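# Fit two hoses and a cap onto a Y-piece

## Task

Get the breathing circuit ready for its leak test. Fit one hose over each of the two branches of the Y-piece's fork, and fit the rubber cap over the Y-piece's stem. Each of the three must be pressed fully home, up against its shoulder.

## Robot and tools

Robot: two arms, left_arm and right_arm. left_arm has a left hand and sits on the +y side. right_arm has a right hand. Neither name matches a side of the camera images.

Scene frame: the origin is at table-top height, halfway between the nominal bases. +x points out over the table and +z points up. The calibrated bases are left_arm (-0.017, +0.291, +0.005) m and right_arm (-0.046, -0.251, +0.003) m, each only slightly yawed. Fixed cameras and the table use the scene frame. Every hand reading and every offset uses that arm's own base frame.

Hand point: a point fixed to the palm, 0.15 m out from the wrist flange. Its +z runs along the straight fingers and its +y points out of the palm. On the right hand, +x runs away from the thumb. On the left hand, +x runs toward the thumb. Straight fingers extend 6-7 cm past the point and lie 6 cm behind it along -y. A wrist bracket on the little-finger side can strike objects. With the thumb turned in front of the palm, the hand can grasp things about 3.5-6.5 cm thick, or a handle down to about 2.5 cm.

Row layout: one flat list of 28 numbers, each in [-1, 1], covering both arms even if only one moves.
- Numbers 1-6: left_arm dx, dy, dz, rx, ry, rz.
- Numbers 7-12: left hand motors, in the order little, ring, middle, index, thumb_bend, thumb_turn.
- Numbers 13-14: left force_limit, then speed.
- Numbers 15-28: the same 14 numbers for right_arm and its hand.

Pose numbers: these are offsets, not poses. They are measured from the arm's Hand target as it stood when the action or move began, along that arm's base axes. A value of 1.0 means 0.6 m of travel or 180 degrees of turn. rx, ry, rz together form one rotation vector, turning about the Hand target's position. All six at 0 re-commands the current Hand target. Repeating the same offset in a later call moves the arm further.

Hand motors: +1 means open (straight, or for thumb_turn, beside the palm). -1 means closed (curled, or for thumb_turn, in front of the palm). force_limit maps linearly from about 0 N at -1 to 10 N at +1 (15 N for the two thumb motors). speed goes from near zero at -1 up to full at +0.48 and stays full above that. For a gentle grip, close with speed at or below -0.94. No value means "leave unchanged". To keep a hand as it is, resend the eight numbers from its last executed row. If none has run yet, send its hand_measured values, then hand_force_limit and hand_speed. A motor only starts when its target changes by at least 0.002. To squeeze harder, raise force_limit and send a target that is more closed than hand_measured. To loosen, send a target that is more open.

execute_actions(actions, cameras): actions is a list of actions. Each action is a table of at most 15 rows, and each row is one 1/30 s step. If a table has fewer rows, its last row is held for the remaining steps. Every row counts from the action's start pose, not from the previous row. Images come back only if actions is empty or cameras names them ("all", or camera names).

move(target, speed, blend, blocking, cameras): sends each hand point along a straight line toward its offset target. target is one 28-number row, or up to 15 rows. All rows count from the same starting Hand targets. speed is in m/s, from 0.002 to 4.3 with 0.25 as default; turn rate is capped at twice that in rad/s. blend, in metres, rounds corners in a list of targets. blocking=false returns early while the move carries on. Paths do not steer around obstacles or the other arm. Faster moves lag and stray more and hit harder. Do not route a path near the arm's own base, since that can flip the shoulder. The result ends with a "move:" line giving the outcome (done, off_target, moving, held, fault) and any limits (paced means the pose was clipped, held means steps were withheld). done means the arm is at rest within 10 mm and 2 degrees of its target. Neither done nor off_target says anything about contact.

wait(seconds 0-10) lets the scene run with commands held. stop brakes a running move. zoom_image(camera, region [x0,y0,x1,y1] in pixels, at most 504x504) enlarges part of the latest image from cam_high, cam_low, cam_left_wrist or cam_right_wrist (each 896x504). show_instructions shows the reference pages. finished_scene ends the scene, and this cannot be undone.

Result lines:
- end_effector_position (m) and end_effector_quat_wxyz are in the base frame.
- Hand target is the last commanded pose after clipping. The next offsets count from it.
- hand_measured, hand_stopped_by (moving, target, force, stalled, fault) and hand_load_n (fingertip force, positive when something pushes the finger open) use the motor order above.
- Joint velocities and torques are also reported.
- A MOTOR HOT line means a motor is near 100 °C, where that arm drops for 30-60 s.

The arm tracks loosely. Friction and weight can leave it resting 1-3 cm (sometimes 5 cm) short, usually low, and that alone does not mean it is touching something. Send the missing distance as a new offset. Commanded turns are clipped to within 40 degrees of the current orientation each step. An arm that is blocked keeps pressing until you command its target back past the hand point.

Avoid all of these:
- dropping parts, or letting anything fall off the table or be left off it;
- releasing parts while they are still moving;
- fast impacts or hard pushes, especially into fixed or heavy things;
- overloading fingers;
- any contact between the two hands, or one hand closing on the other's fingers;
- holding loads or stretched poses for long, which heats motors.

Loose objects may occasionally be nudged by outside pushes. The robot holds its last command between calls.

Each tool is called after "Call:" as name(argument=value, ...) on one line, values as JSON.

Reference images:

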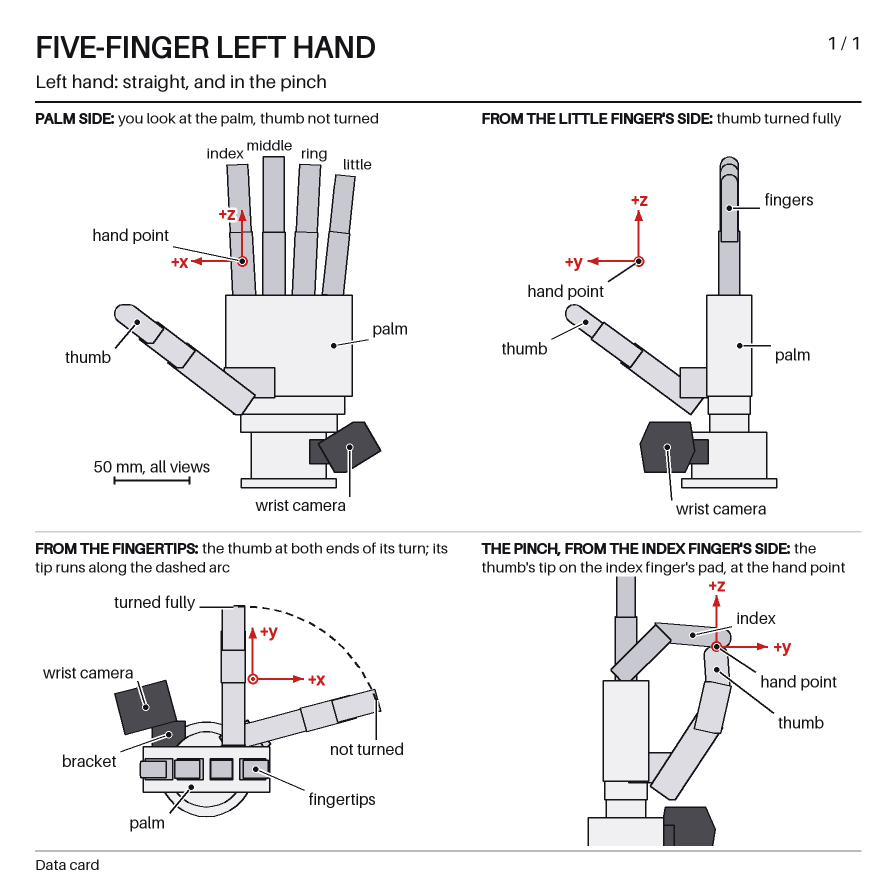

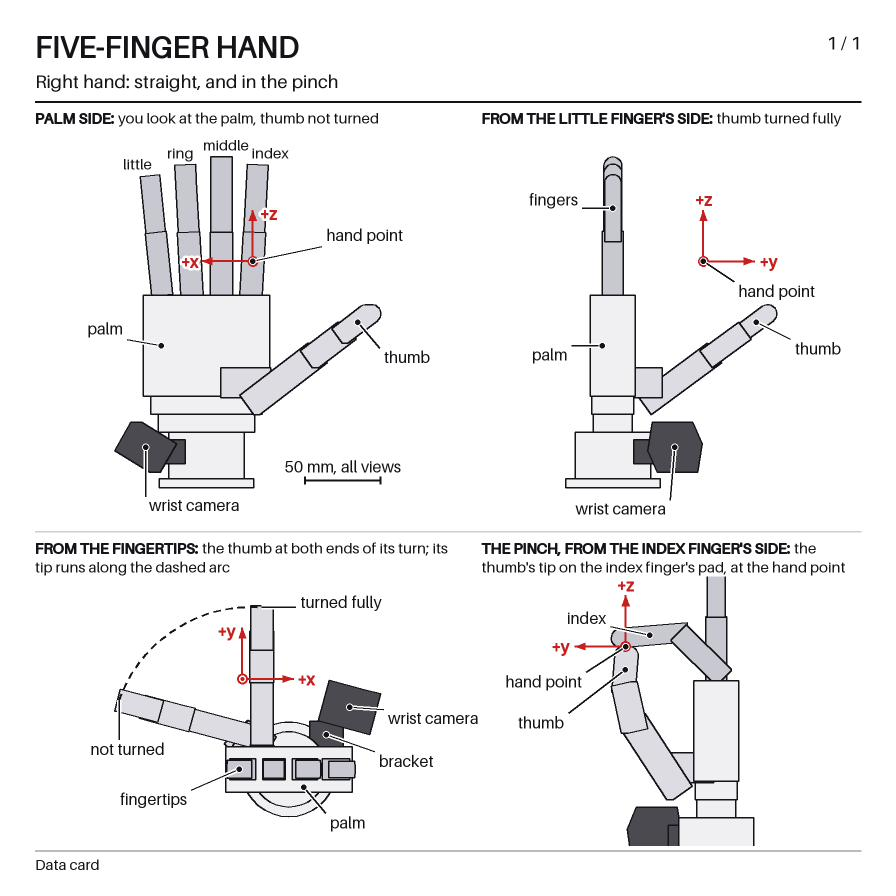

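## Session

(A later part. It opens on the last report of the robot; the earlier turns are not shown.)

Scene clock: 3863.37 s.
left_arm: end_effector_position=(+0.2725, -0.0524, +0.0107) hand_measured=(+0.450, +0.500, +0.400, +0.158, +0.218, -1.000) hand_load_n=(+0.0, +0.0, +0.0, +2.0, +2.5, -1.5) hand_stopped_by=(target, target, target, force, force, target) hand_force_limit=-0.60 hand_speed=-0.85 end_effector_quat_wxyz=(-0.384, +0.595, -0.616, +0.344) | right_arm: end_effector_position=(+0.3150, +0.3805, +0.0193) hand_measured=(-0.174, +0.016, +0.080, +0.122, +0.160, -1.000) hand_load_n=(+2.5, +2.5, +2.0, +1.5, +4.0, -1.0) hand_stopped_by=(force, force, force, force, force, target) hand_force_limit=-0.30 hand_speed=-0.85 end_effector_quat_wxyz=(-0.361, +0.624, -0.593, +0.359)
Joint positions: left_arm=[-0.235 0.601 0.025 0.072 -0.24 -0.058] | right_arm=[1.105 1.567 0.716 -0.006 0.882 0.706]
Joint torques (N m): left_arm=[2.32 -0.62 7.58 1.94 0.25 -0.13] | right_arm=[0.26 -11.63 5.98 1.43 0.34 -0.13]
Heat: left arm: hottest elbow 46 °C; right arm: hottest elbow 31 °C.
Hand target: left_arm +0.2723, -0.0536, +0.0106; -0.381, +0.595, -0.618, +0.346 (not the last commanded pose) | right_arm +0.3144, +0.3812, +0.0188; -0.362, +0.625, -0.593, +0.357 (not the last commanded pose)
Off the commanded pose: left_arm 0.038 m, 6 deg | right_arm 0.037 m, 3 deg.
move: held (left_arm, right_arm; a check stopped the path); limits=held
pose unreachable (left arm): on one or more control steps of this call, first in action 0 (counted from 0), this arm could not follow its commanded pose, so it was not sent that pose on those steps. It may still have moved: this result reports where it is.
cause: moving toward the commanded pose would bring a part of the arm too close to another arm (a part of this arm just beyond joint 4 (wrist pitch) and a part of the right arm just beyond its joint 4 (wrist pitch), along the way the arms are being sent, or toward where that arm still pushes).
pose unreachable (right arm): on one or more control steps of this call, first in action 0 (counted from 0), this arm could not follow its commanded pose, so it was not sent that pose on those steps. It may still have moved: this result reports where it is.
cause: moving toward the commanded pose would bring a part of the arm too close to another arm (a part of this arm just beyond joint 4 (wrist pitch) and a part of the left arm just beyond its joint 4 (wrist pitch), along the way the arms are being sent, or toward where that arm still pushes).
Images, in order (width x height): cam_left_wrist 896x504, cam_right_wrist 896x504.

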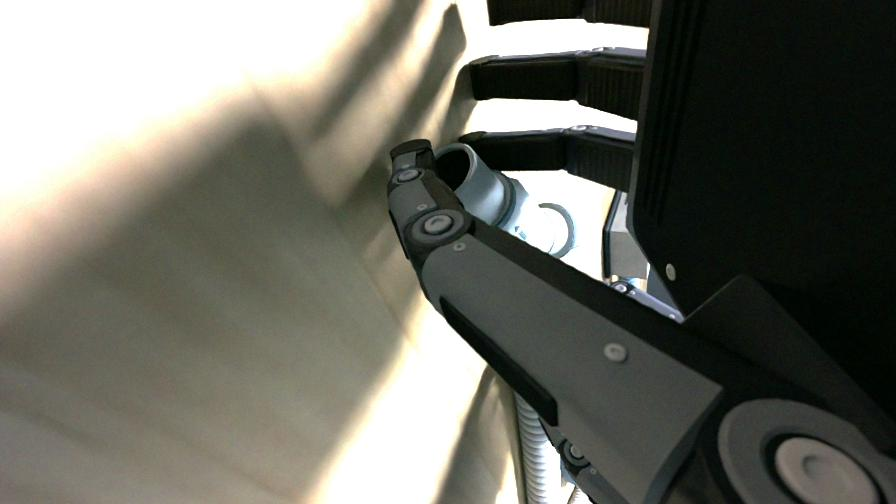

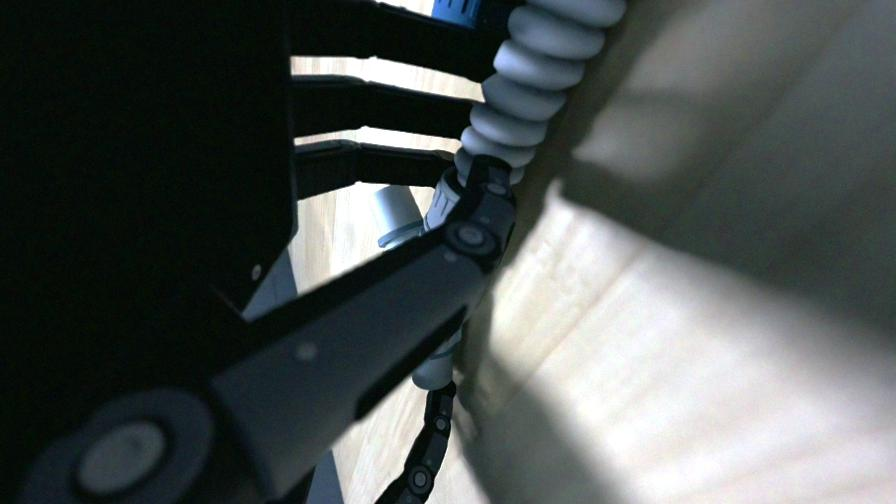

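Call:
move(target=[[0,0,0,0,0,0, 0.45, 0.5, 0.5, 0.55, 0.5, -1, -0.6, -0.6, 0,0,0,0,0,0, -0.45,-0.45,-0.45,-0.45,-0.25,-1,-0.3,-0.85],[0.0,0.05,0.22,0,0,0, 0.45, 0.5, 0.5, 0.55, 0.5, -1, -0.6, -0.6, 0,0,0,0,0,0, -0.45,-0.45,-0.45,-0.45,-0.25,-1,-0.3,-0.85],[0.0,0.15,0.3,0,0,0, 0.45, 0.5, 0.5, 0.55, 0.5, -1, -0.6, -0.6, 0,0,0.15,0,0,0, -0.45,-0.45,-0.45,-0.45,-0.25,-1,-0.3,-0.85]], speed=0.1, cameras=["cam_left_wrist", "cam_right_wrist"])

Scene clock: 3910.37 s.
left_arm: end_effector_position=(+0.2628, +0.0283, +0.1523) hand_measured=(+0.450, +0.500, +0.500, +0.550, +0.498, -1.000) hand_load_n=(+0.0, +0.0, +0.0, +0.0, +0.0, +0.0) hand_stopped_by=(target, target, target, target, target, target) hand_force_limit=-0.60 hand_speed=-0.60 end_effector_quat_wxyz=(-0.355, +0.610, -0.621, +0.341) | right_arm: end_effector_position=(+0.3055, +0.3630, +0.0857) hand_measured=(-0.174, +0.016, +0.080, +0.122, +0.160, -1.000) hand_load_n=(+0.0, +2.5, +2.5, +2.0, +5.0, +1.0) hand_stopped_by=(force, force, force, force, force, target) hand_force_limit=-0.30 hand_speed=-0.85 end_effector_quat_wxyz=(-0.342, +0.636, -0.589, +0.363)
Joint positions: left_arm=[0.415 0.38 0.409 -0.608 0.343 0.246] | right_arm=[1.105 1.382 0.768 -0.29 0.878 0.706]
Joint torques (N m): left_arm=[3.14 0.44 13.96 1.47 0.25 -0.01] | right_arm=[0.32 -10.93 10.4 1.1 0.5 -0.15]
Heat: left arm: hottest elbow 46 °C; right arm: hottest elbow 31 °C.
Hand target: left_arm +0.2723, +0.0364, +0.1907; -0.381, +0.595, -0.617, +0.346 | right_arm +0.3145, +0.3812, +0.1089; -0.362, +0.625, -0.593, +0.357
Off the commanded pose: left_arm 0.040 m, 4 deg | right_arm 0.031 m, 3 deg.
move: off_target (left_arm, right_arm)
Images, in order (width x height): cam_left_wrist 896x504, cam_right_wrist 896x504.

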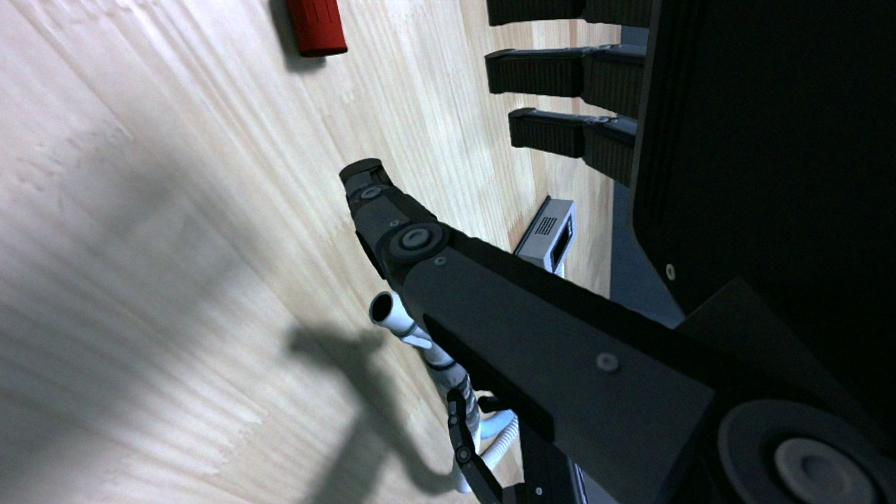

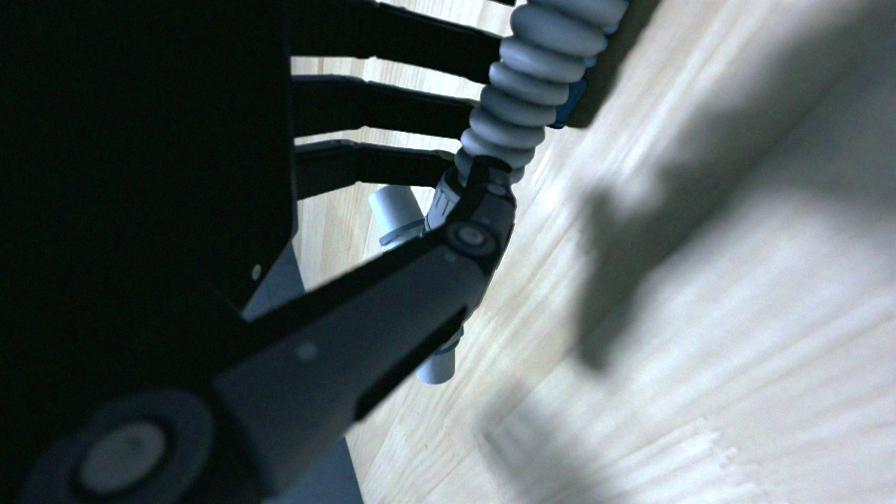

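Call:
execute_actions(actions=[])

Scene clock: 3936.93 s.
left_arm: end_effector_position=(+0.2627, +0.0283, +0.1522) hand_measured=(+0.450, +0.500, +0.500, +0.550, +0.498, -1.000) hand_load_n=(+0.0, +0.0, +0.0, +0.0, +0.0, +0.0) hand_stopped_by=(target, target, target, target, target, target) hand_force_limit=-0.60 hand_speed=-0.60 end_effector_quat_wxyz=(-0.355, +0.610, -0.621, +0.341) | right_arm: end_effector_position=(+0.3055, +0.3630, +0.0857) hand_measured=(-0.174, +0.016, +0.080, +0.122, +0.160, -1.000) hand_load_n=(+0.0, +2.5, +2.5, +2.0, +5.0, +1.0) hand_stopped_by=(force, force, force, force, force, target) hand_force_limit=-0.30 hand_speed=-0.85 end_effector_quat_wxyz=(-0.342, +0.636, -0.589, +0.363)
Joint positions: left_arm=[0.415 0.38 0.409 -0.609 0.343 0.247] | right_arm=[1.105 1.382 0.768 -0.29 0.878 0.706]
Joint velocities: within noise
Joint torques (N m): left_arm=[2.49 -0.03 13.87 1.51 0.24 -0.01] | right_arm=[-0.15 -10.93 10.44 1.05 0.52 -0.13]
Motor temperatures (°C): left_arm=[20 20 48 17 19 19] | right_arm=[18 21 33 17 21 20]
Heat: left arm: hottest elbow 48 °C; right arm: hottest elbow 33 °C.
Hand target: left_arm +0.2723, +0.0364, +0.1906; -0.381, +0.595, -0.618, +0.346 | right_arm +0.3145, +0.3812, +0.1089; -0.362, +0.625, -0.593, +0.357
Off the commanded pose: left_arm 0.040 m, 4 deg | right_arm 0.031 m, 3 deg.

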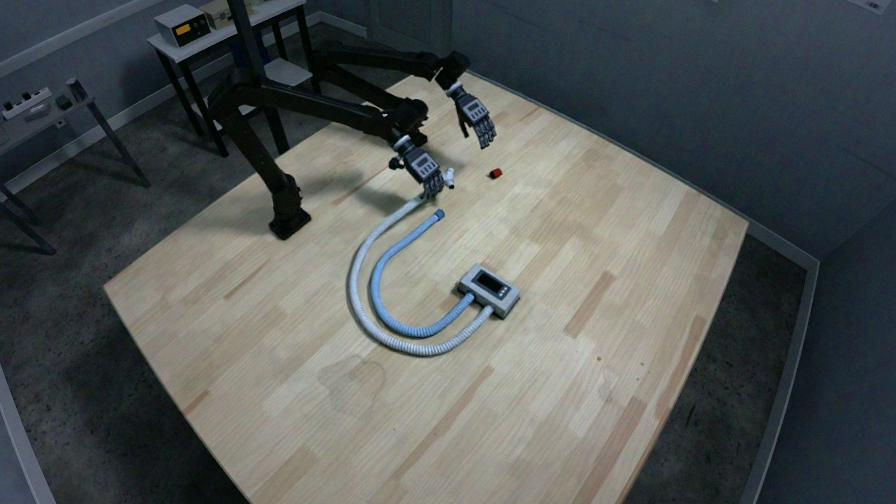

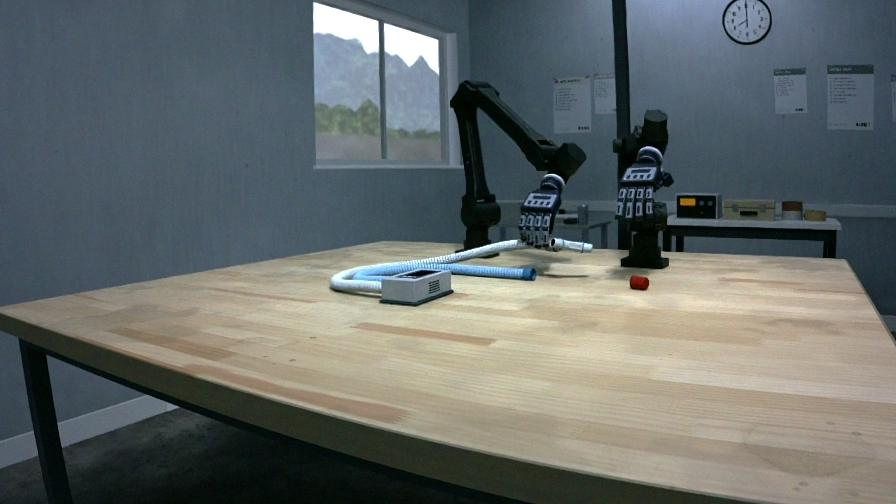

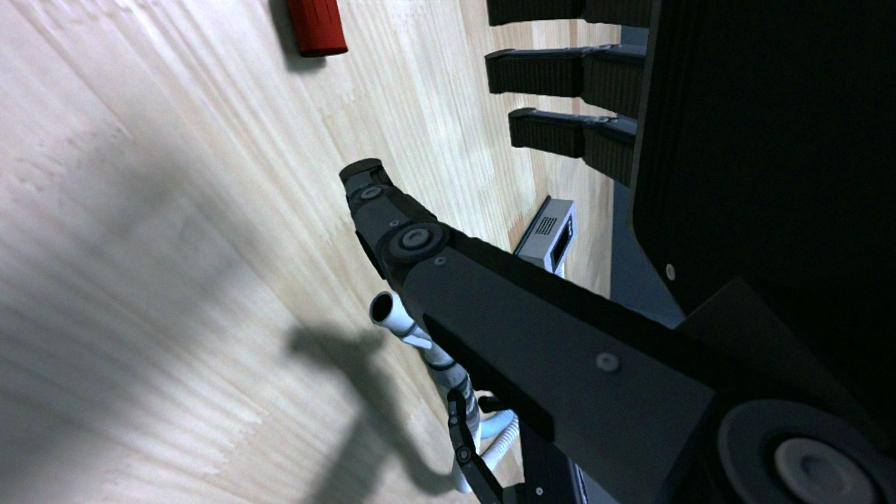

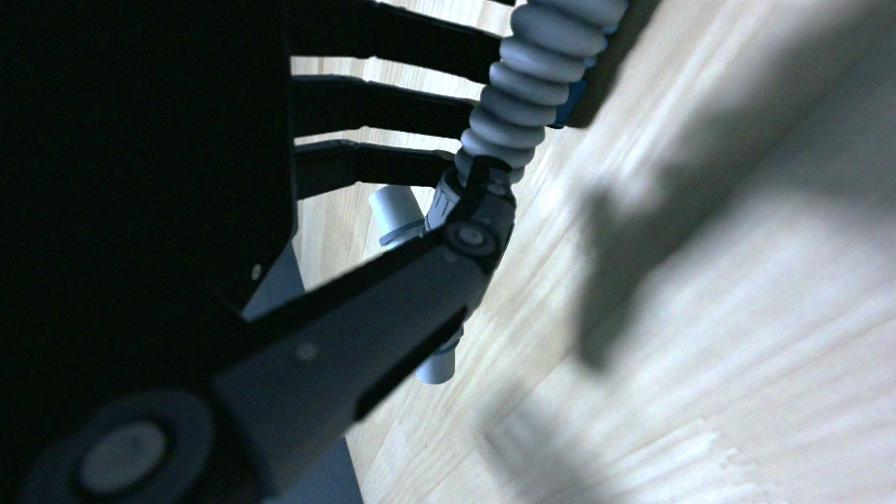

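Call:
move(target=[0, 0, -0.03, 0, 0, 0, 0.45, 0.5, 0.5, 0.55, 0.5, -1, -0.6, -0.6, -0.0075, 0.006, 0.018, -0.012, 0.2251, -0.1764, -0.45, -0.45, -0.45, -0.45, -0.25, -1, -0.3, -0.85], speed=0.12, cameras=["all"])

Scene clock: 4033.70 s.
left_arm: end_effector_position=(+0.2639, +0.0293, +0.1536) hand_measured=(+0.450, +0.500, +0.500, +0.550, +0.498, -1.000) hand_load_n=(+0.0, +0.0, +0.0, +0.0, +0.0, +0.0) hand_stopped_by=(target, target, target, target, target, target) hand_force_limit=-0.60 hand_speed=-0.60 end_effector_quat_wxyz=(-0.358, +0.608, -0.621, +0.342) | right_arm: end_effector_position=(+0.2977, +0.3714, +0.1121) hand_measured=(-0.174, +0.016, +0.080, +0.122, +0.160, -1.000) hand_load_n=(+2.0, +2.0, +2.5, +1.5, +5.5, +0.5) hand_stopped_by=(force, force, force, force, force, target) hand_force_limit=-0.30 hand_speed=-0.85 end_effector_quat_wxyz=(+0.007, -0.542, +0.811, -0.221)
Joint positions: left_arm=[0.42 0.38 0.409 -0.601 0.348 0.25] | right_arm=[0.938 1.686 1.396 -1.428 0.422 1.362]
Joint torques (N m): left_arm=[3.25 -0.73 10.71 2.67 0.28 -0.03] | right_arm=[0.03 -14.68 10.88 -0.14 0.14 -0.02]
Motor temperatures (°C): left_arm=[20 20 54 17 19 19] | right_arm=[18 21 36 17 21 20]
Heat: left arm: hottest elbow 54 °C; right arm: hottest elbow 36 °C.
Hand target: left_arm +0.2723, +0.0364, +0.1726; -0.381, +0.595, -0.618, +0.346 | right_arm +0.3100, +0.3847, +0.1197; +0.016, -0.532, +0.818, -0.216
Off the commanded pose: left_arm 0.022 m, 3 deg | right_arm 0.020 m, 2 deg.
move: off_target (left_arm, right_arm)

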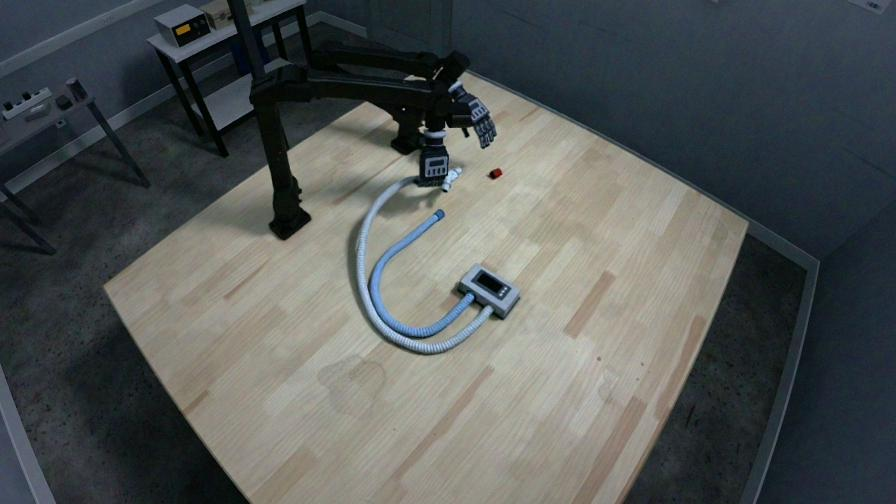

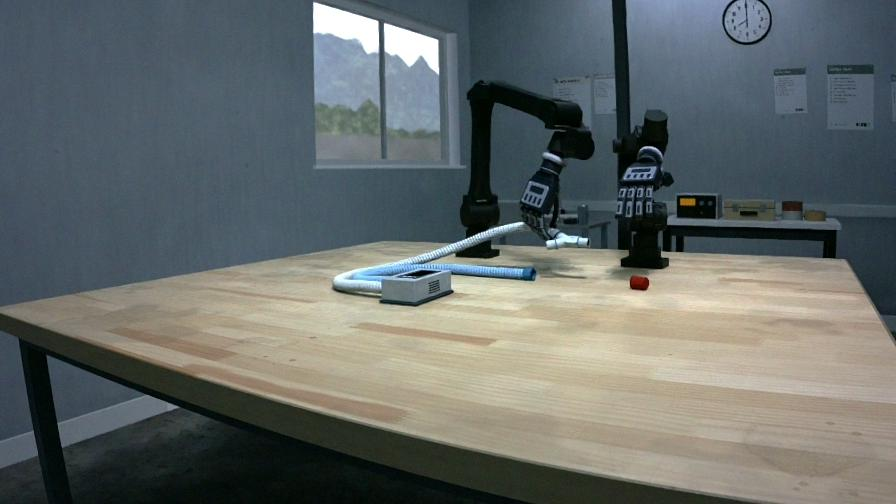

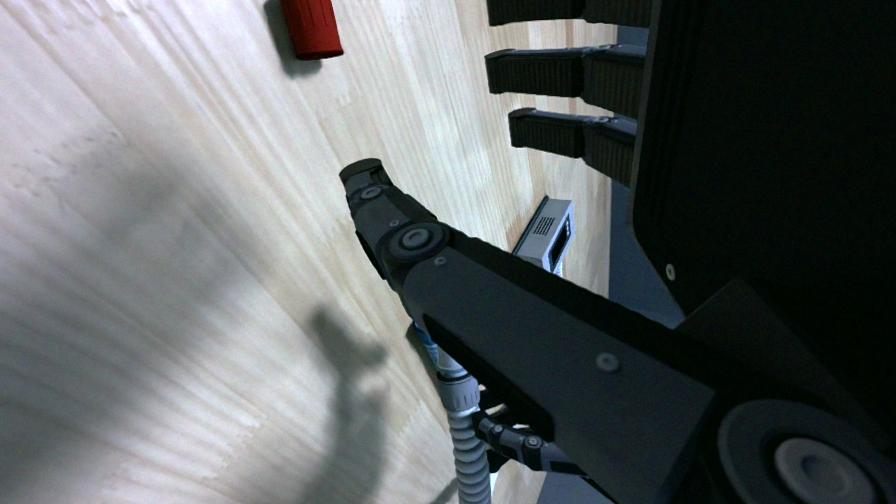

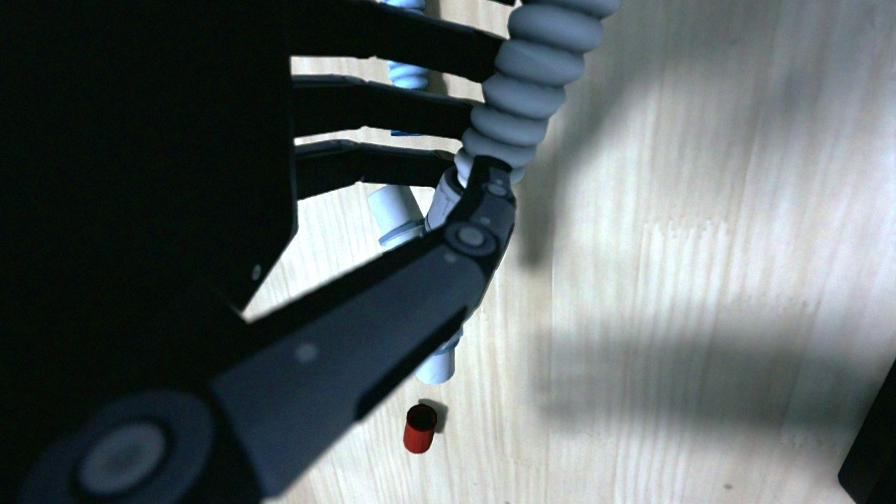

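Call:
move(target=[[0, 0, 0, 0, 0, 0, 0.45, 0.5, 0.5, 0.55, 0.5, -1, -0.6, -0.6, 0.1167, 0, 0, 0, 0, 0, -0.45, -0.45, -0.45, -0.45, -0.25, -1, -0.3, -0.85], [0.1328, -0.0857, -0.071, 0.0597, -0.0951, 0.0305, 0.45, 0.5, 0.5, 0.55, 0.5, -1, -0.6, -0.6, 0.1167, 0, 0, 0, 0, 0, -0.45, -0.45, -0.45, -0.45, -0.25, -1, -0.3, -0.85]], speed=0.1, cameras=["all"])

Scene clock: 4191.70 s.
left_arm: end_effector_position=(+0.3526, -0.0126, +0.1330) hand_measured=(+0.450, +0.500, +0.500, +0.550, +0.498, -1.000) hand_load_n=(+0.0, +0.0, -0.5, +0.0, +0.0, +0.0) hand_stopped_by=(target, target, target, target, target, target) hand_force_limit=-0.60 hand_speed=-0.60 end_effector_quat_wxyz=(+0.537, -0.533, +0.552, -0.352) | right_arm: end_effector_position=(+0.3662, +0.3730, +0.1131) hand_measured=(-0.174, +0.016, +0.080, +0.122, +0.160, -1.000) hand_load_n=(+1.0, +2.0, +2.5, +2.0, +5.5, +0.5) hand_stopped_by=(force, force, force, force, force, target) hand_force_limit=-0.30 hand_speed=-0.85 end_effector_quat_wxyz=(+0.006, -0.533, +0.818, -0.219)
Joint positions: left_arm=[-0.167 0.639 0.192 0.258 -0.349 0.157] | right_arm=[0.834 1.789 1.54 -1.428 0.429 1.274]
Joint torques (N m): left_arm=[1.32 -1.55 7.3 2.91 -0.1 -0.04] | right_arm=[-0.56 -15.91 10.81 0.13 0.28 -0.23]
Motor temperatures (°C): left_arm=[19 20 49 17 19 19] | right_arm=[18 23 37 17 20 20]
Heat: left arm: hottest elbow 49 °C; right arm: hottest elbow 37 °C.
Hand target: left_arm +0.3520, -0.0150, +0.1301; +0.539, -0.527, +0.554, -0.353 | right_arm +0.3799, +0.3849, +0.1197; +0.016, -0.532, +0.818, -0.216
Off the commanded pose: left_arm 0.004 m, 1 deg | right_arm 0.019 m, 1 deg.
move: off_target (right_arm)

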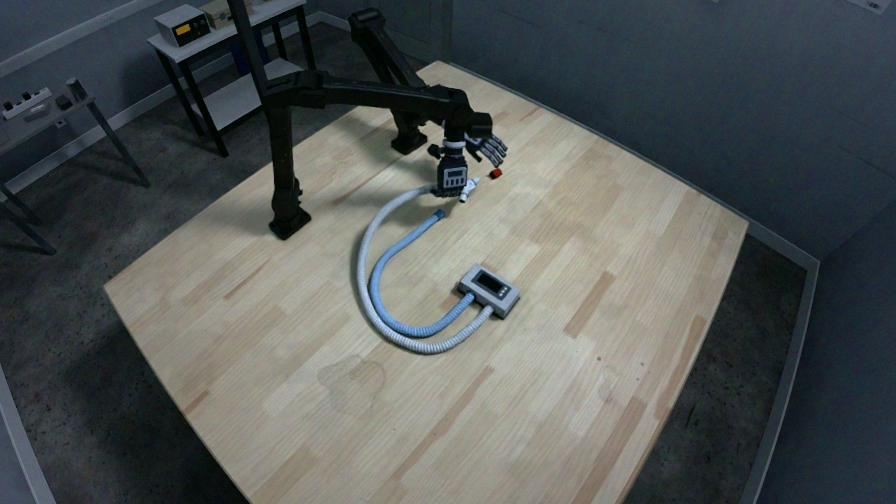

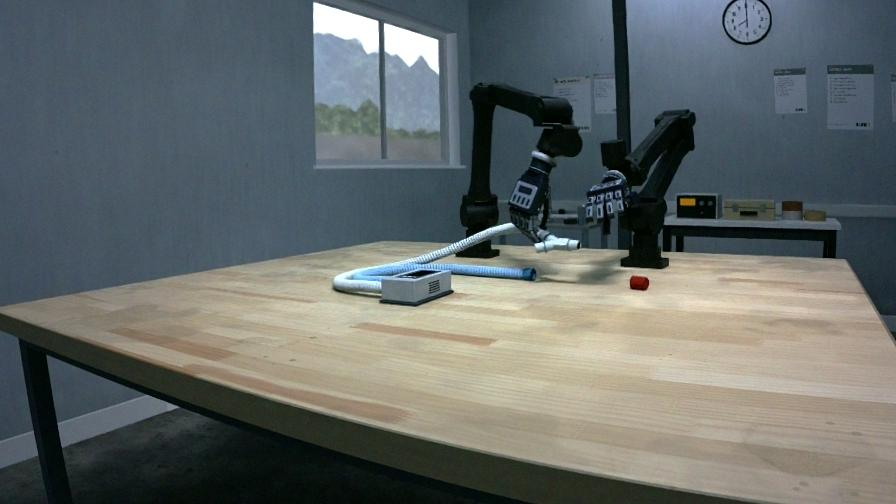

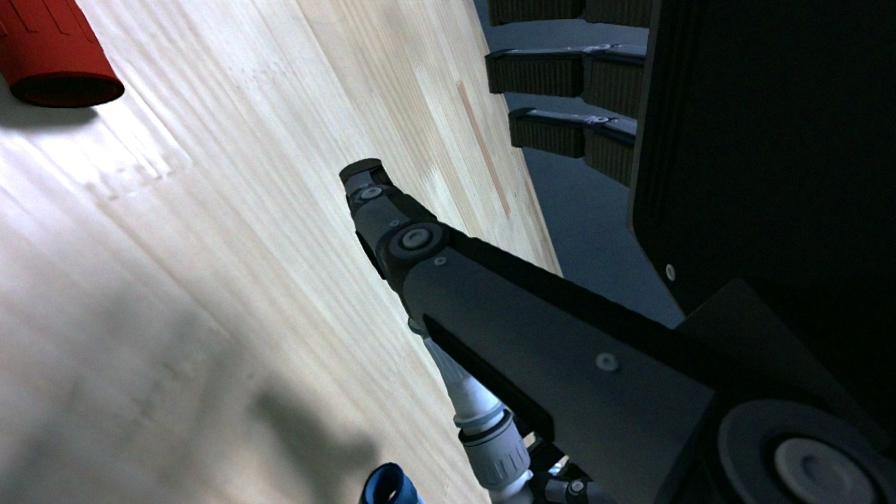

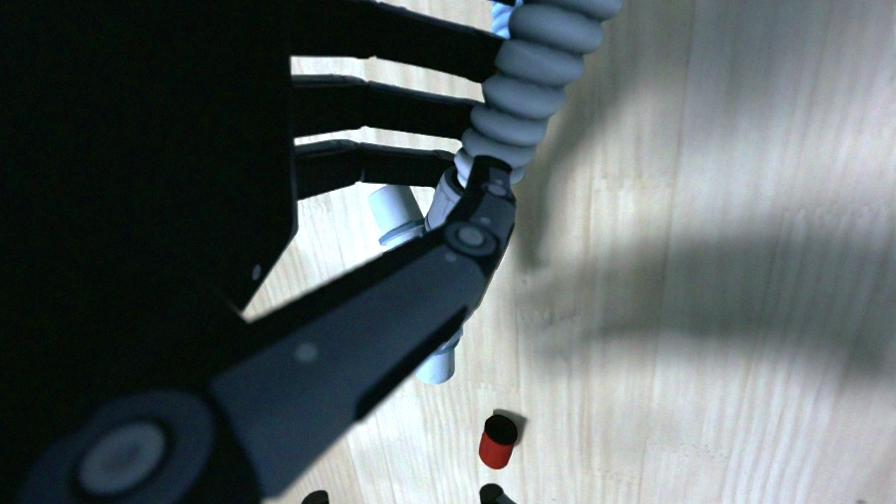

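Call:
zoom_image(camera="cam_left_wrist", region=[350, 280, 600, 504])

Call:
zoom_image(camera="cam_right_wrist", region=[260, 140, 560, 504])

Call:
zoom_image(camera="cam_low", region=[470, 130, 700, 290])

Scaled by 2.016 from the camera's 896x504 image, which has a finer 1280x720 frame.

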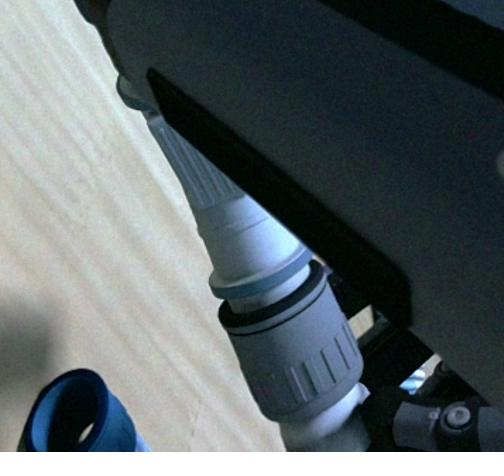

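Scaled by 1.385 from the camera's 896x504 image, which has a finer 1280x720 frame.

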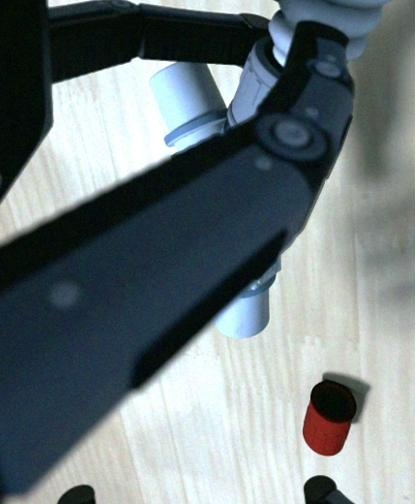

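Scaled by 2.191 from the camera's 896x504 image, which has a finer 1280x720 frame.

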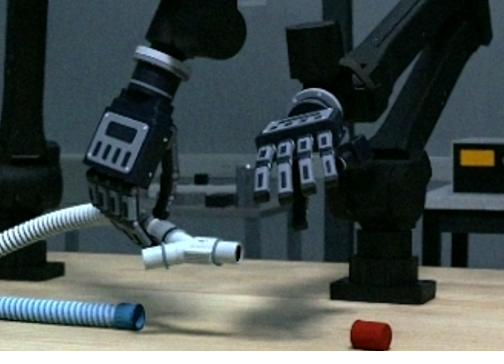

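Call:
move(target=[-0.0085, -0.0483, -0.05, 0, 0, 0, 0.45, 0.5, 0.5, 0.55, 0.5, -1, -0.6, -0.6, 0, 0, 0, 0, 0, 0, -0.45, -0.45, -0.45, -0.45, -0.25, -1, -0.3, -0.85], speed=0.08, cameras=["cam_left_wrist", "cam_low"])

Call:
zoom_image(camera="cam_left_wrist", region=[300, 140, 600, 504])

Call:
zoom_image(camera="cam_low", region=[500, 170, 660, 290])

Scene clock: 4232.23 s.
left_arm: end_effector_position=(+0.3482, -0.0405, +0.1023) hand_measured=(+0.450, +0.500, +0.500, +0.550, +0.498, -1.000) hand_load_n=(+0.0, +0.0, +0.0, +0.0, +0.0, +0.0) hand_stopped_by=(target, target, target, target, target, target) hand_force_limit=-0.60 hand_speed=-0.60 end_effector_quat_wxyz=(+0.541, -0.526, +0.558, -0.345) | right_arm: end_effector_position=(+0.3662, +0.3730, +0.1131) hand_measured=(-0.174, +0.016, +0.080, +0.122, +0.160, -1.000) hand_load_n=(+1.0, +2.0, +3.0, +2.0, +5.5, +0.5) hand_stopped_by=(force, force, force, force, force, target) hand_force_limit=-0.30 hand_speed=-0.85 end_effector_quat_wxyz=(+0.006, -0.533, +0.818, -0.219)
Joint positions: left_arm=[-0.334 0.78 0.138 0.438 -0.512 0.146] | right_arm=[0.834 1.789 1.54 -1.428 0.429 1.274]
Joint torques (N m): left_arm=[1.26 -1.9 6.46 2.81 -0.18 -0.26] | right_arm=[0.21 -15.68 10.88 0.17 0.36 -0.25]
Heat: left arm: hottest elbow 48 °C; right arm: hottest elbow 37 °C.
Hand target: left_arm +0.3469, -0.0440, +0.1001; +0.539, -0.527, +0.554, -0.353 | right_arm +0.3799, +0.3849, +0.1197; +0.016, -0.532, +0.818, -0.216
Off the commanded pose: left_arm 0.004 m, 1 deg | right_arm 0.019 m, 1 deg.
move: off_target (right_arm)
Images, in order (width x height): cam_low 896x504, cam_left_wrist 896x504.

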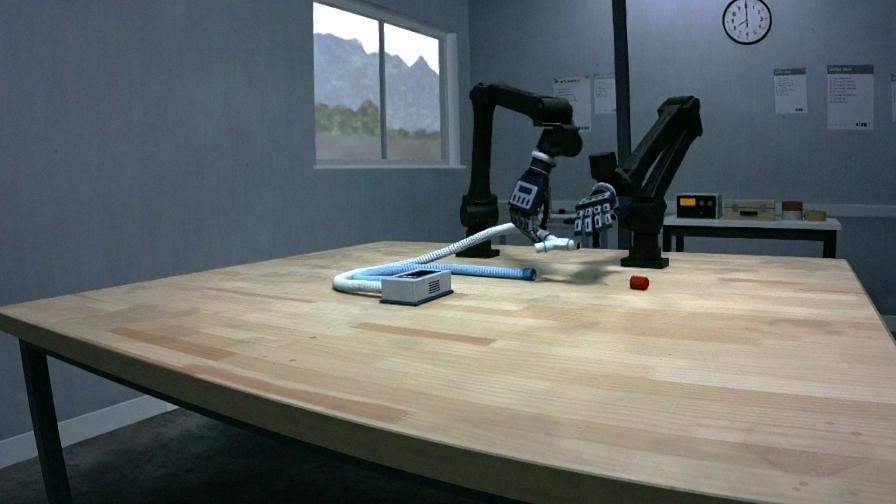

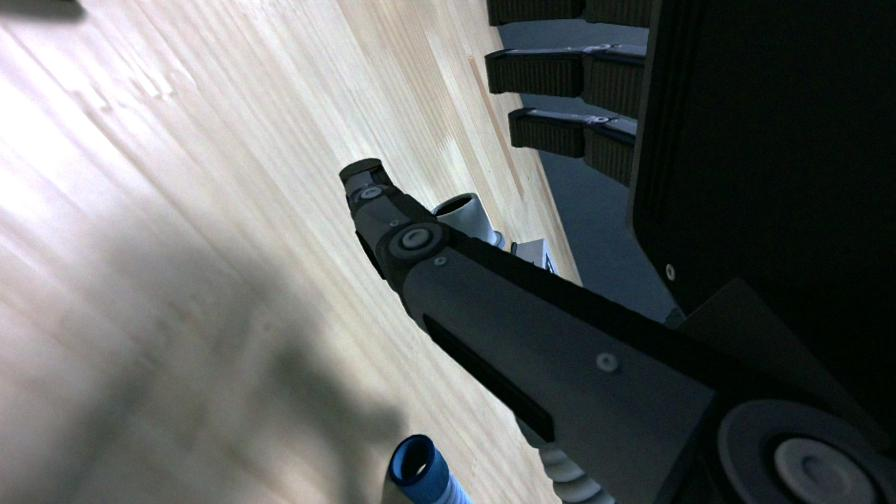

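Scaled by 1.385 from the camera's 896x504 image, which has a finer 1280x720 frame.

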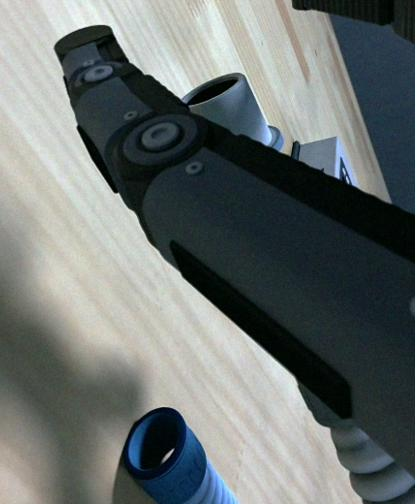

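Scaled by 3.150 from the camera's 896x504 image, which has a finer 1280x720 frame.

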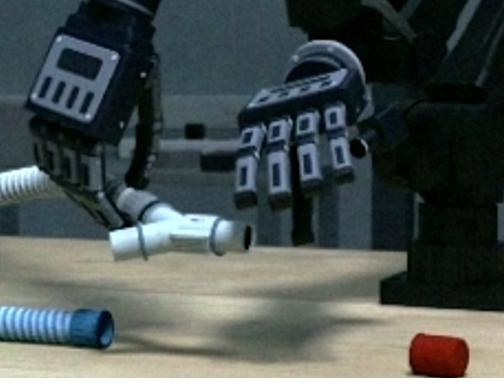

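Call:
wait(seconds=0, cameras=["cam_right_wrist", "cam_high"])

Call:
zoom_image(camera="cam_right_wrist", region=[240, 200, 640, 504])

Call:
zoom_image(camera="cam_high", region=[400, 100, 540, 240])

Scene clock: 4258.87 s.
left_arm: end_effector_position=(+0.3482, -0.0405, +0.1023) hand_measured=(+0.450, +0.500, +0.500, +0.550, +0.498, -1.000) hand_load_n=(+0.0, +0.0, +0.0, +0.0, +0.0, +0.0) hand_stopped_by=(target, target, target, target, target, target) hand_force_limit=-0.60 hand_speed=-0.60 end_effector_quat_wxyz=(+0.541, -0.526, +0.558, -0.345) | right_arm: end_effector_position=(+0.3662, +0.3730, +0.1131) hand_measured=(-0.174, +0.016, +0.080, +0.122, +0.160, -1.000) hand_load_n=(+1.0, +2.0, +2.5, +2.0, +5.5, +0.5) hand_stopped_by=(force, force, force, force, force, target) hand_force_limit=-0.30 hand_speed=-0.85 end_effector_quat_wxyz=(+0.006, -0.533, +0.818, -0.219)
Joint positions: left_arm=[-0.334 0.781 0.138 0.439 -0.513 0.146] | right_arm=[0.834 1.789 1.54 -1.428 0.429 1.274]
Joint torques (N m): left_arm=[0.91 -2.14 6.43 2.77 -0.15 -0.22] | right_arm=[0.03 -15.03 10.89 0.06 0.29 -0.24]
Heat: left arm: hottest elbow 46 °C; right arm: hottest elbow 37 °C.
Hand target: left_arm +0.3469, -0.0440, +0.1000; +0.539, -0.527, +0.555, -0.353 | right_arm +0.3799, +0.3849, +0.1197; +0.016, -0.532, +0.818, -0.216
Off the commanded pose: left_arm 0.004 m, 1 deg | right_arm 0.019 m, 1 deg.
Images, in order (width x height): cam_high 896x504, cam_right_wrist 896x504.

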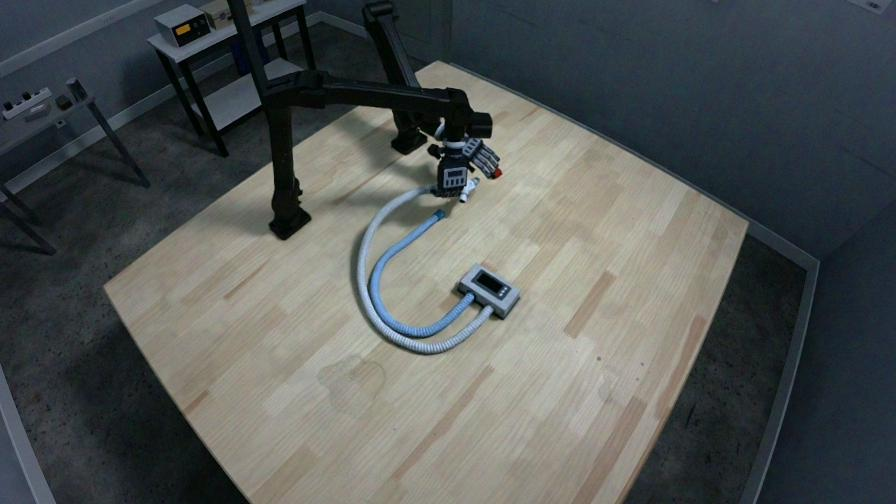

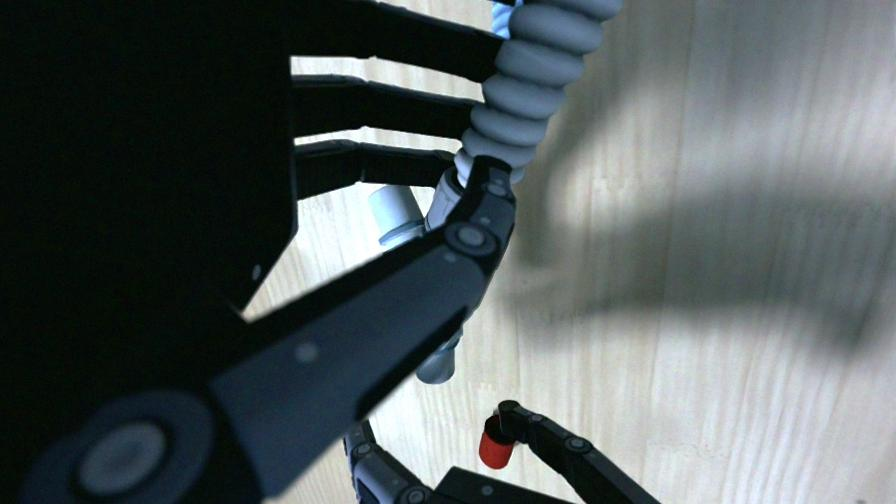

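Scaled by 1.260 from the camera's 896x504 image, which has a finer 1280x720 frame.

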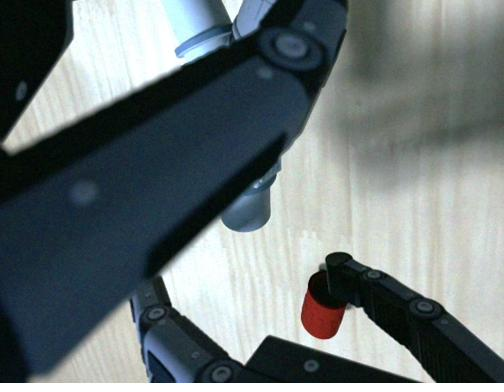

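Scaled by 3.600 from the camera's 896x504 image, which has a finer 1280x720 frame.

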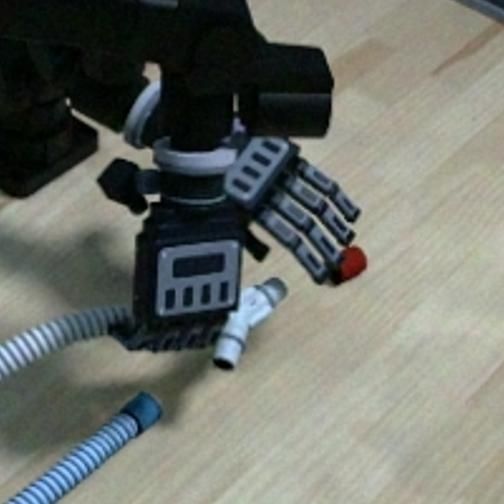

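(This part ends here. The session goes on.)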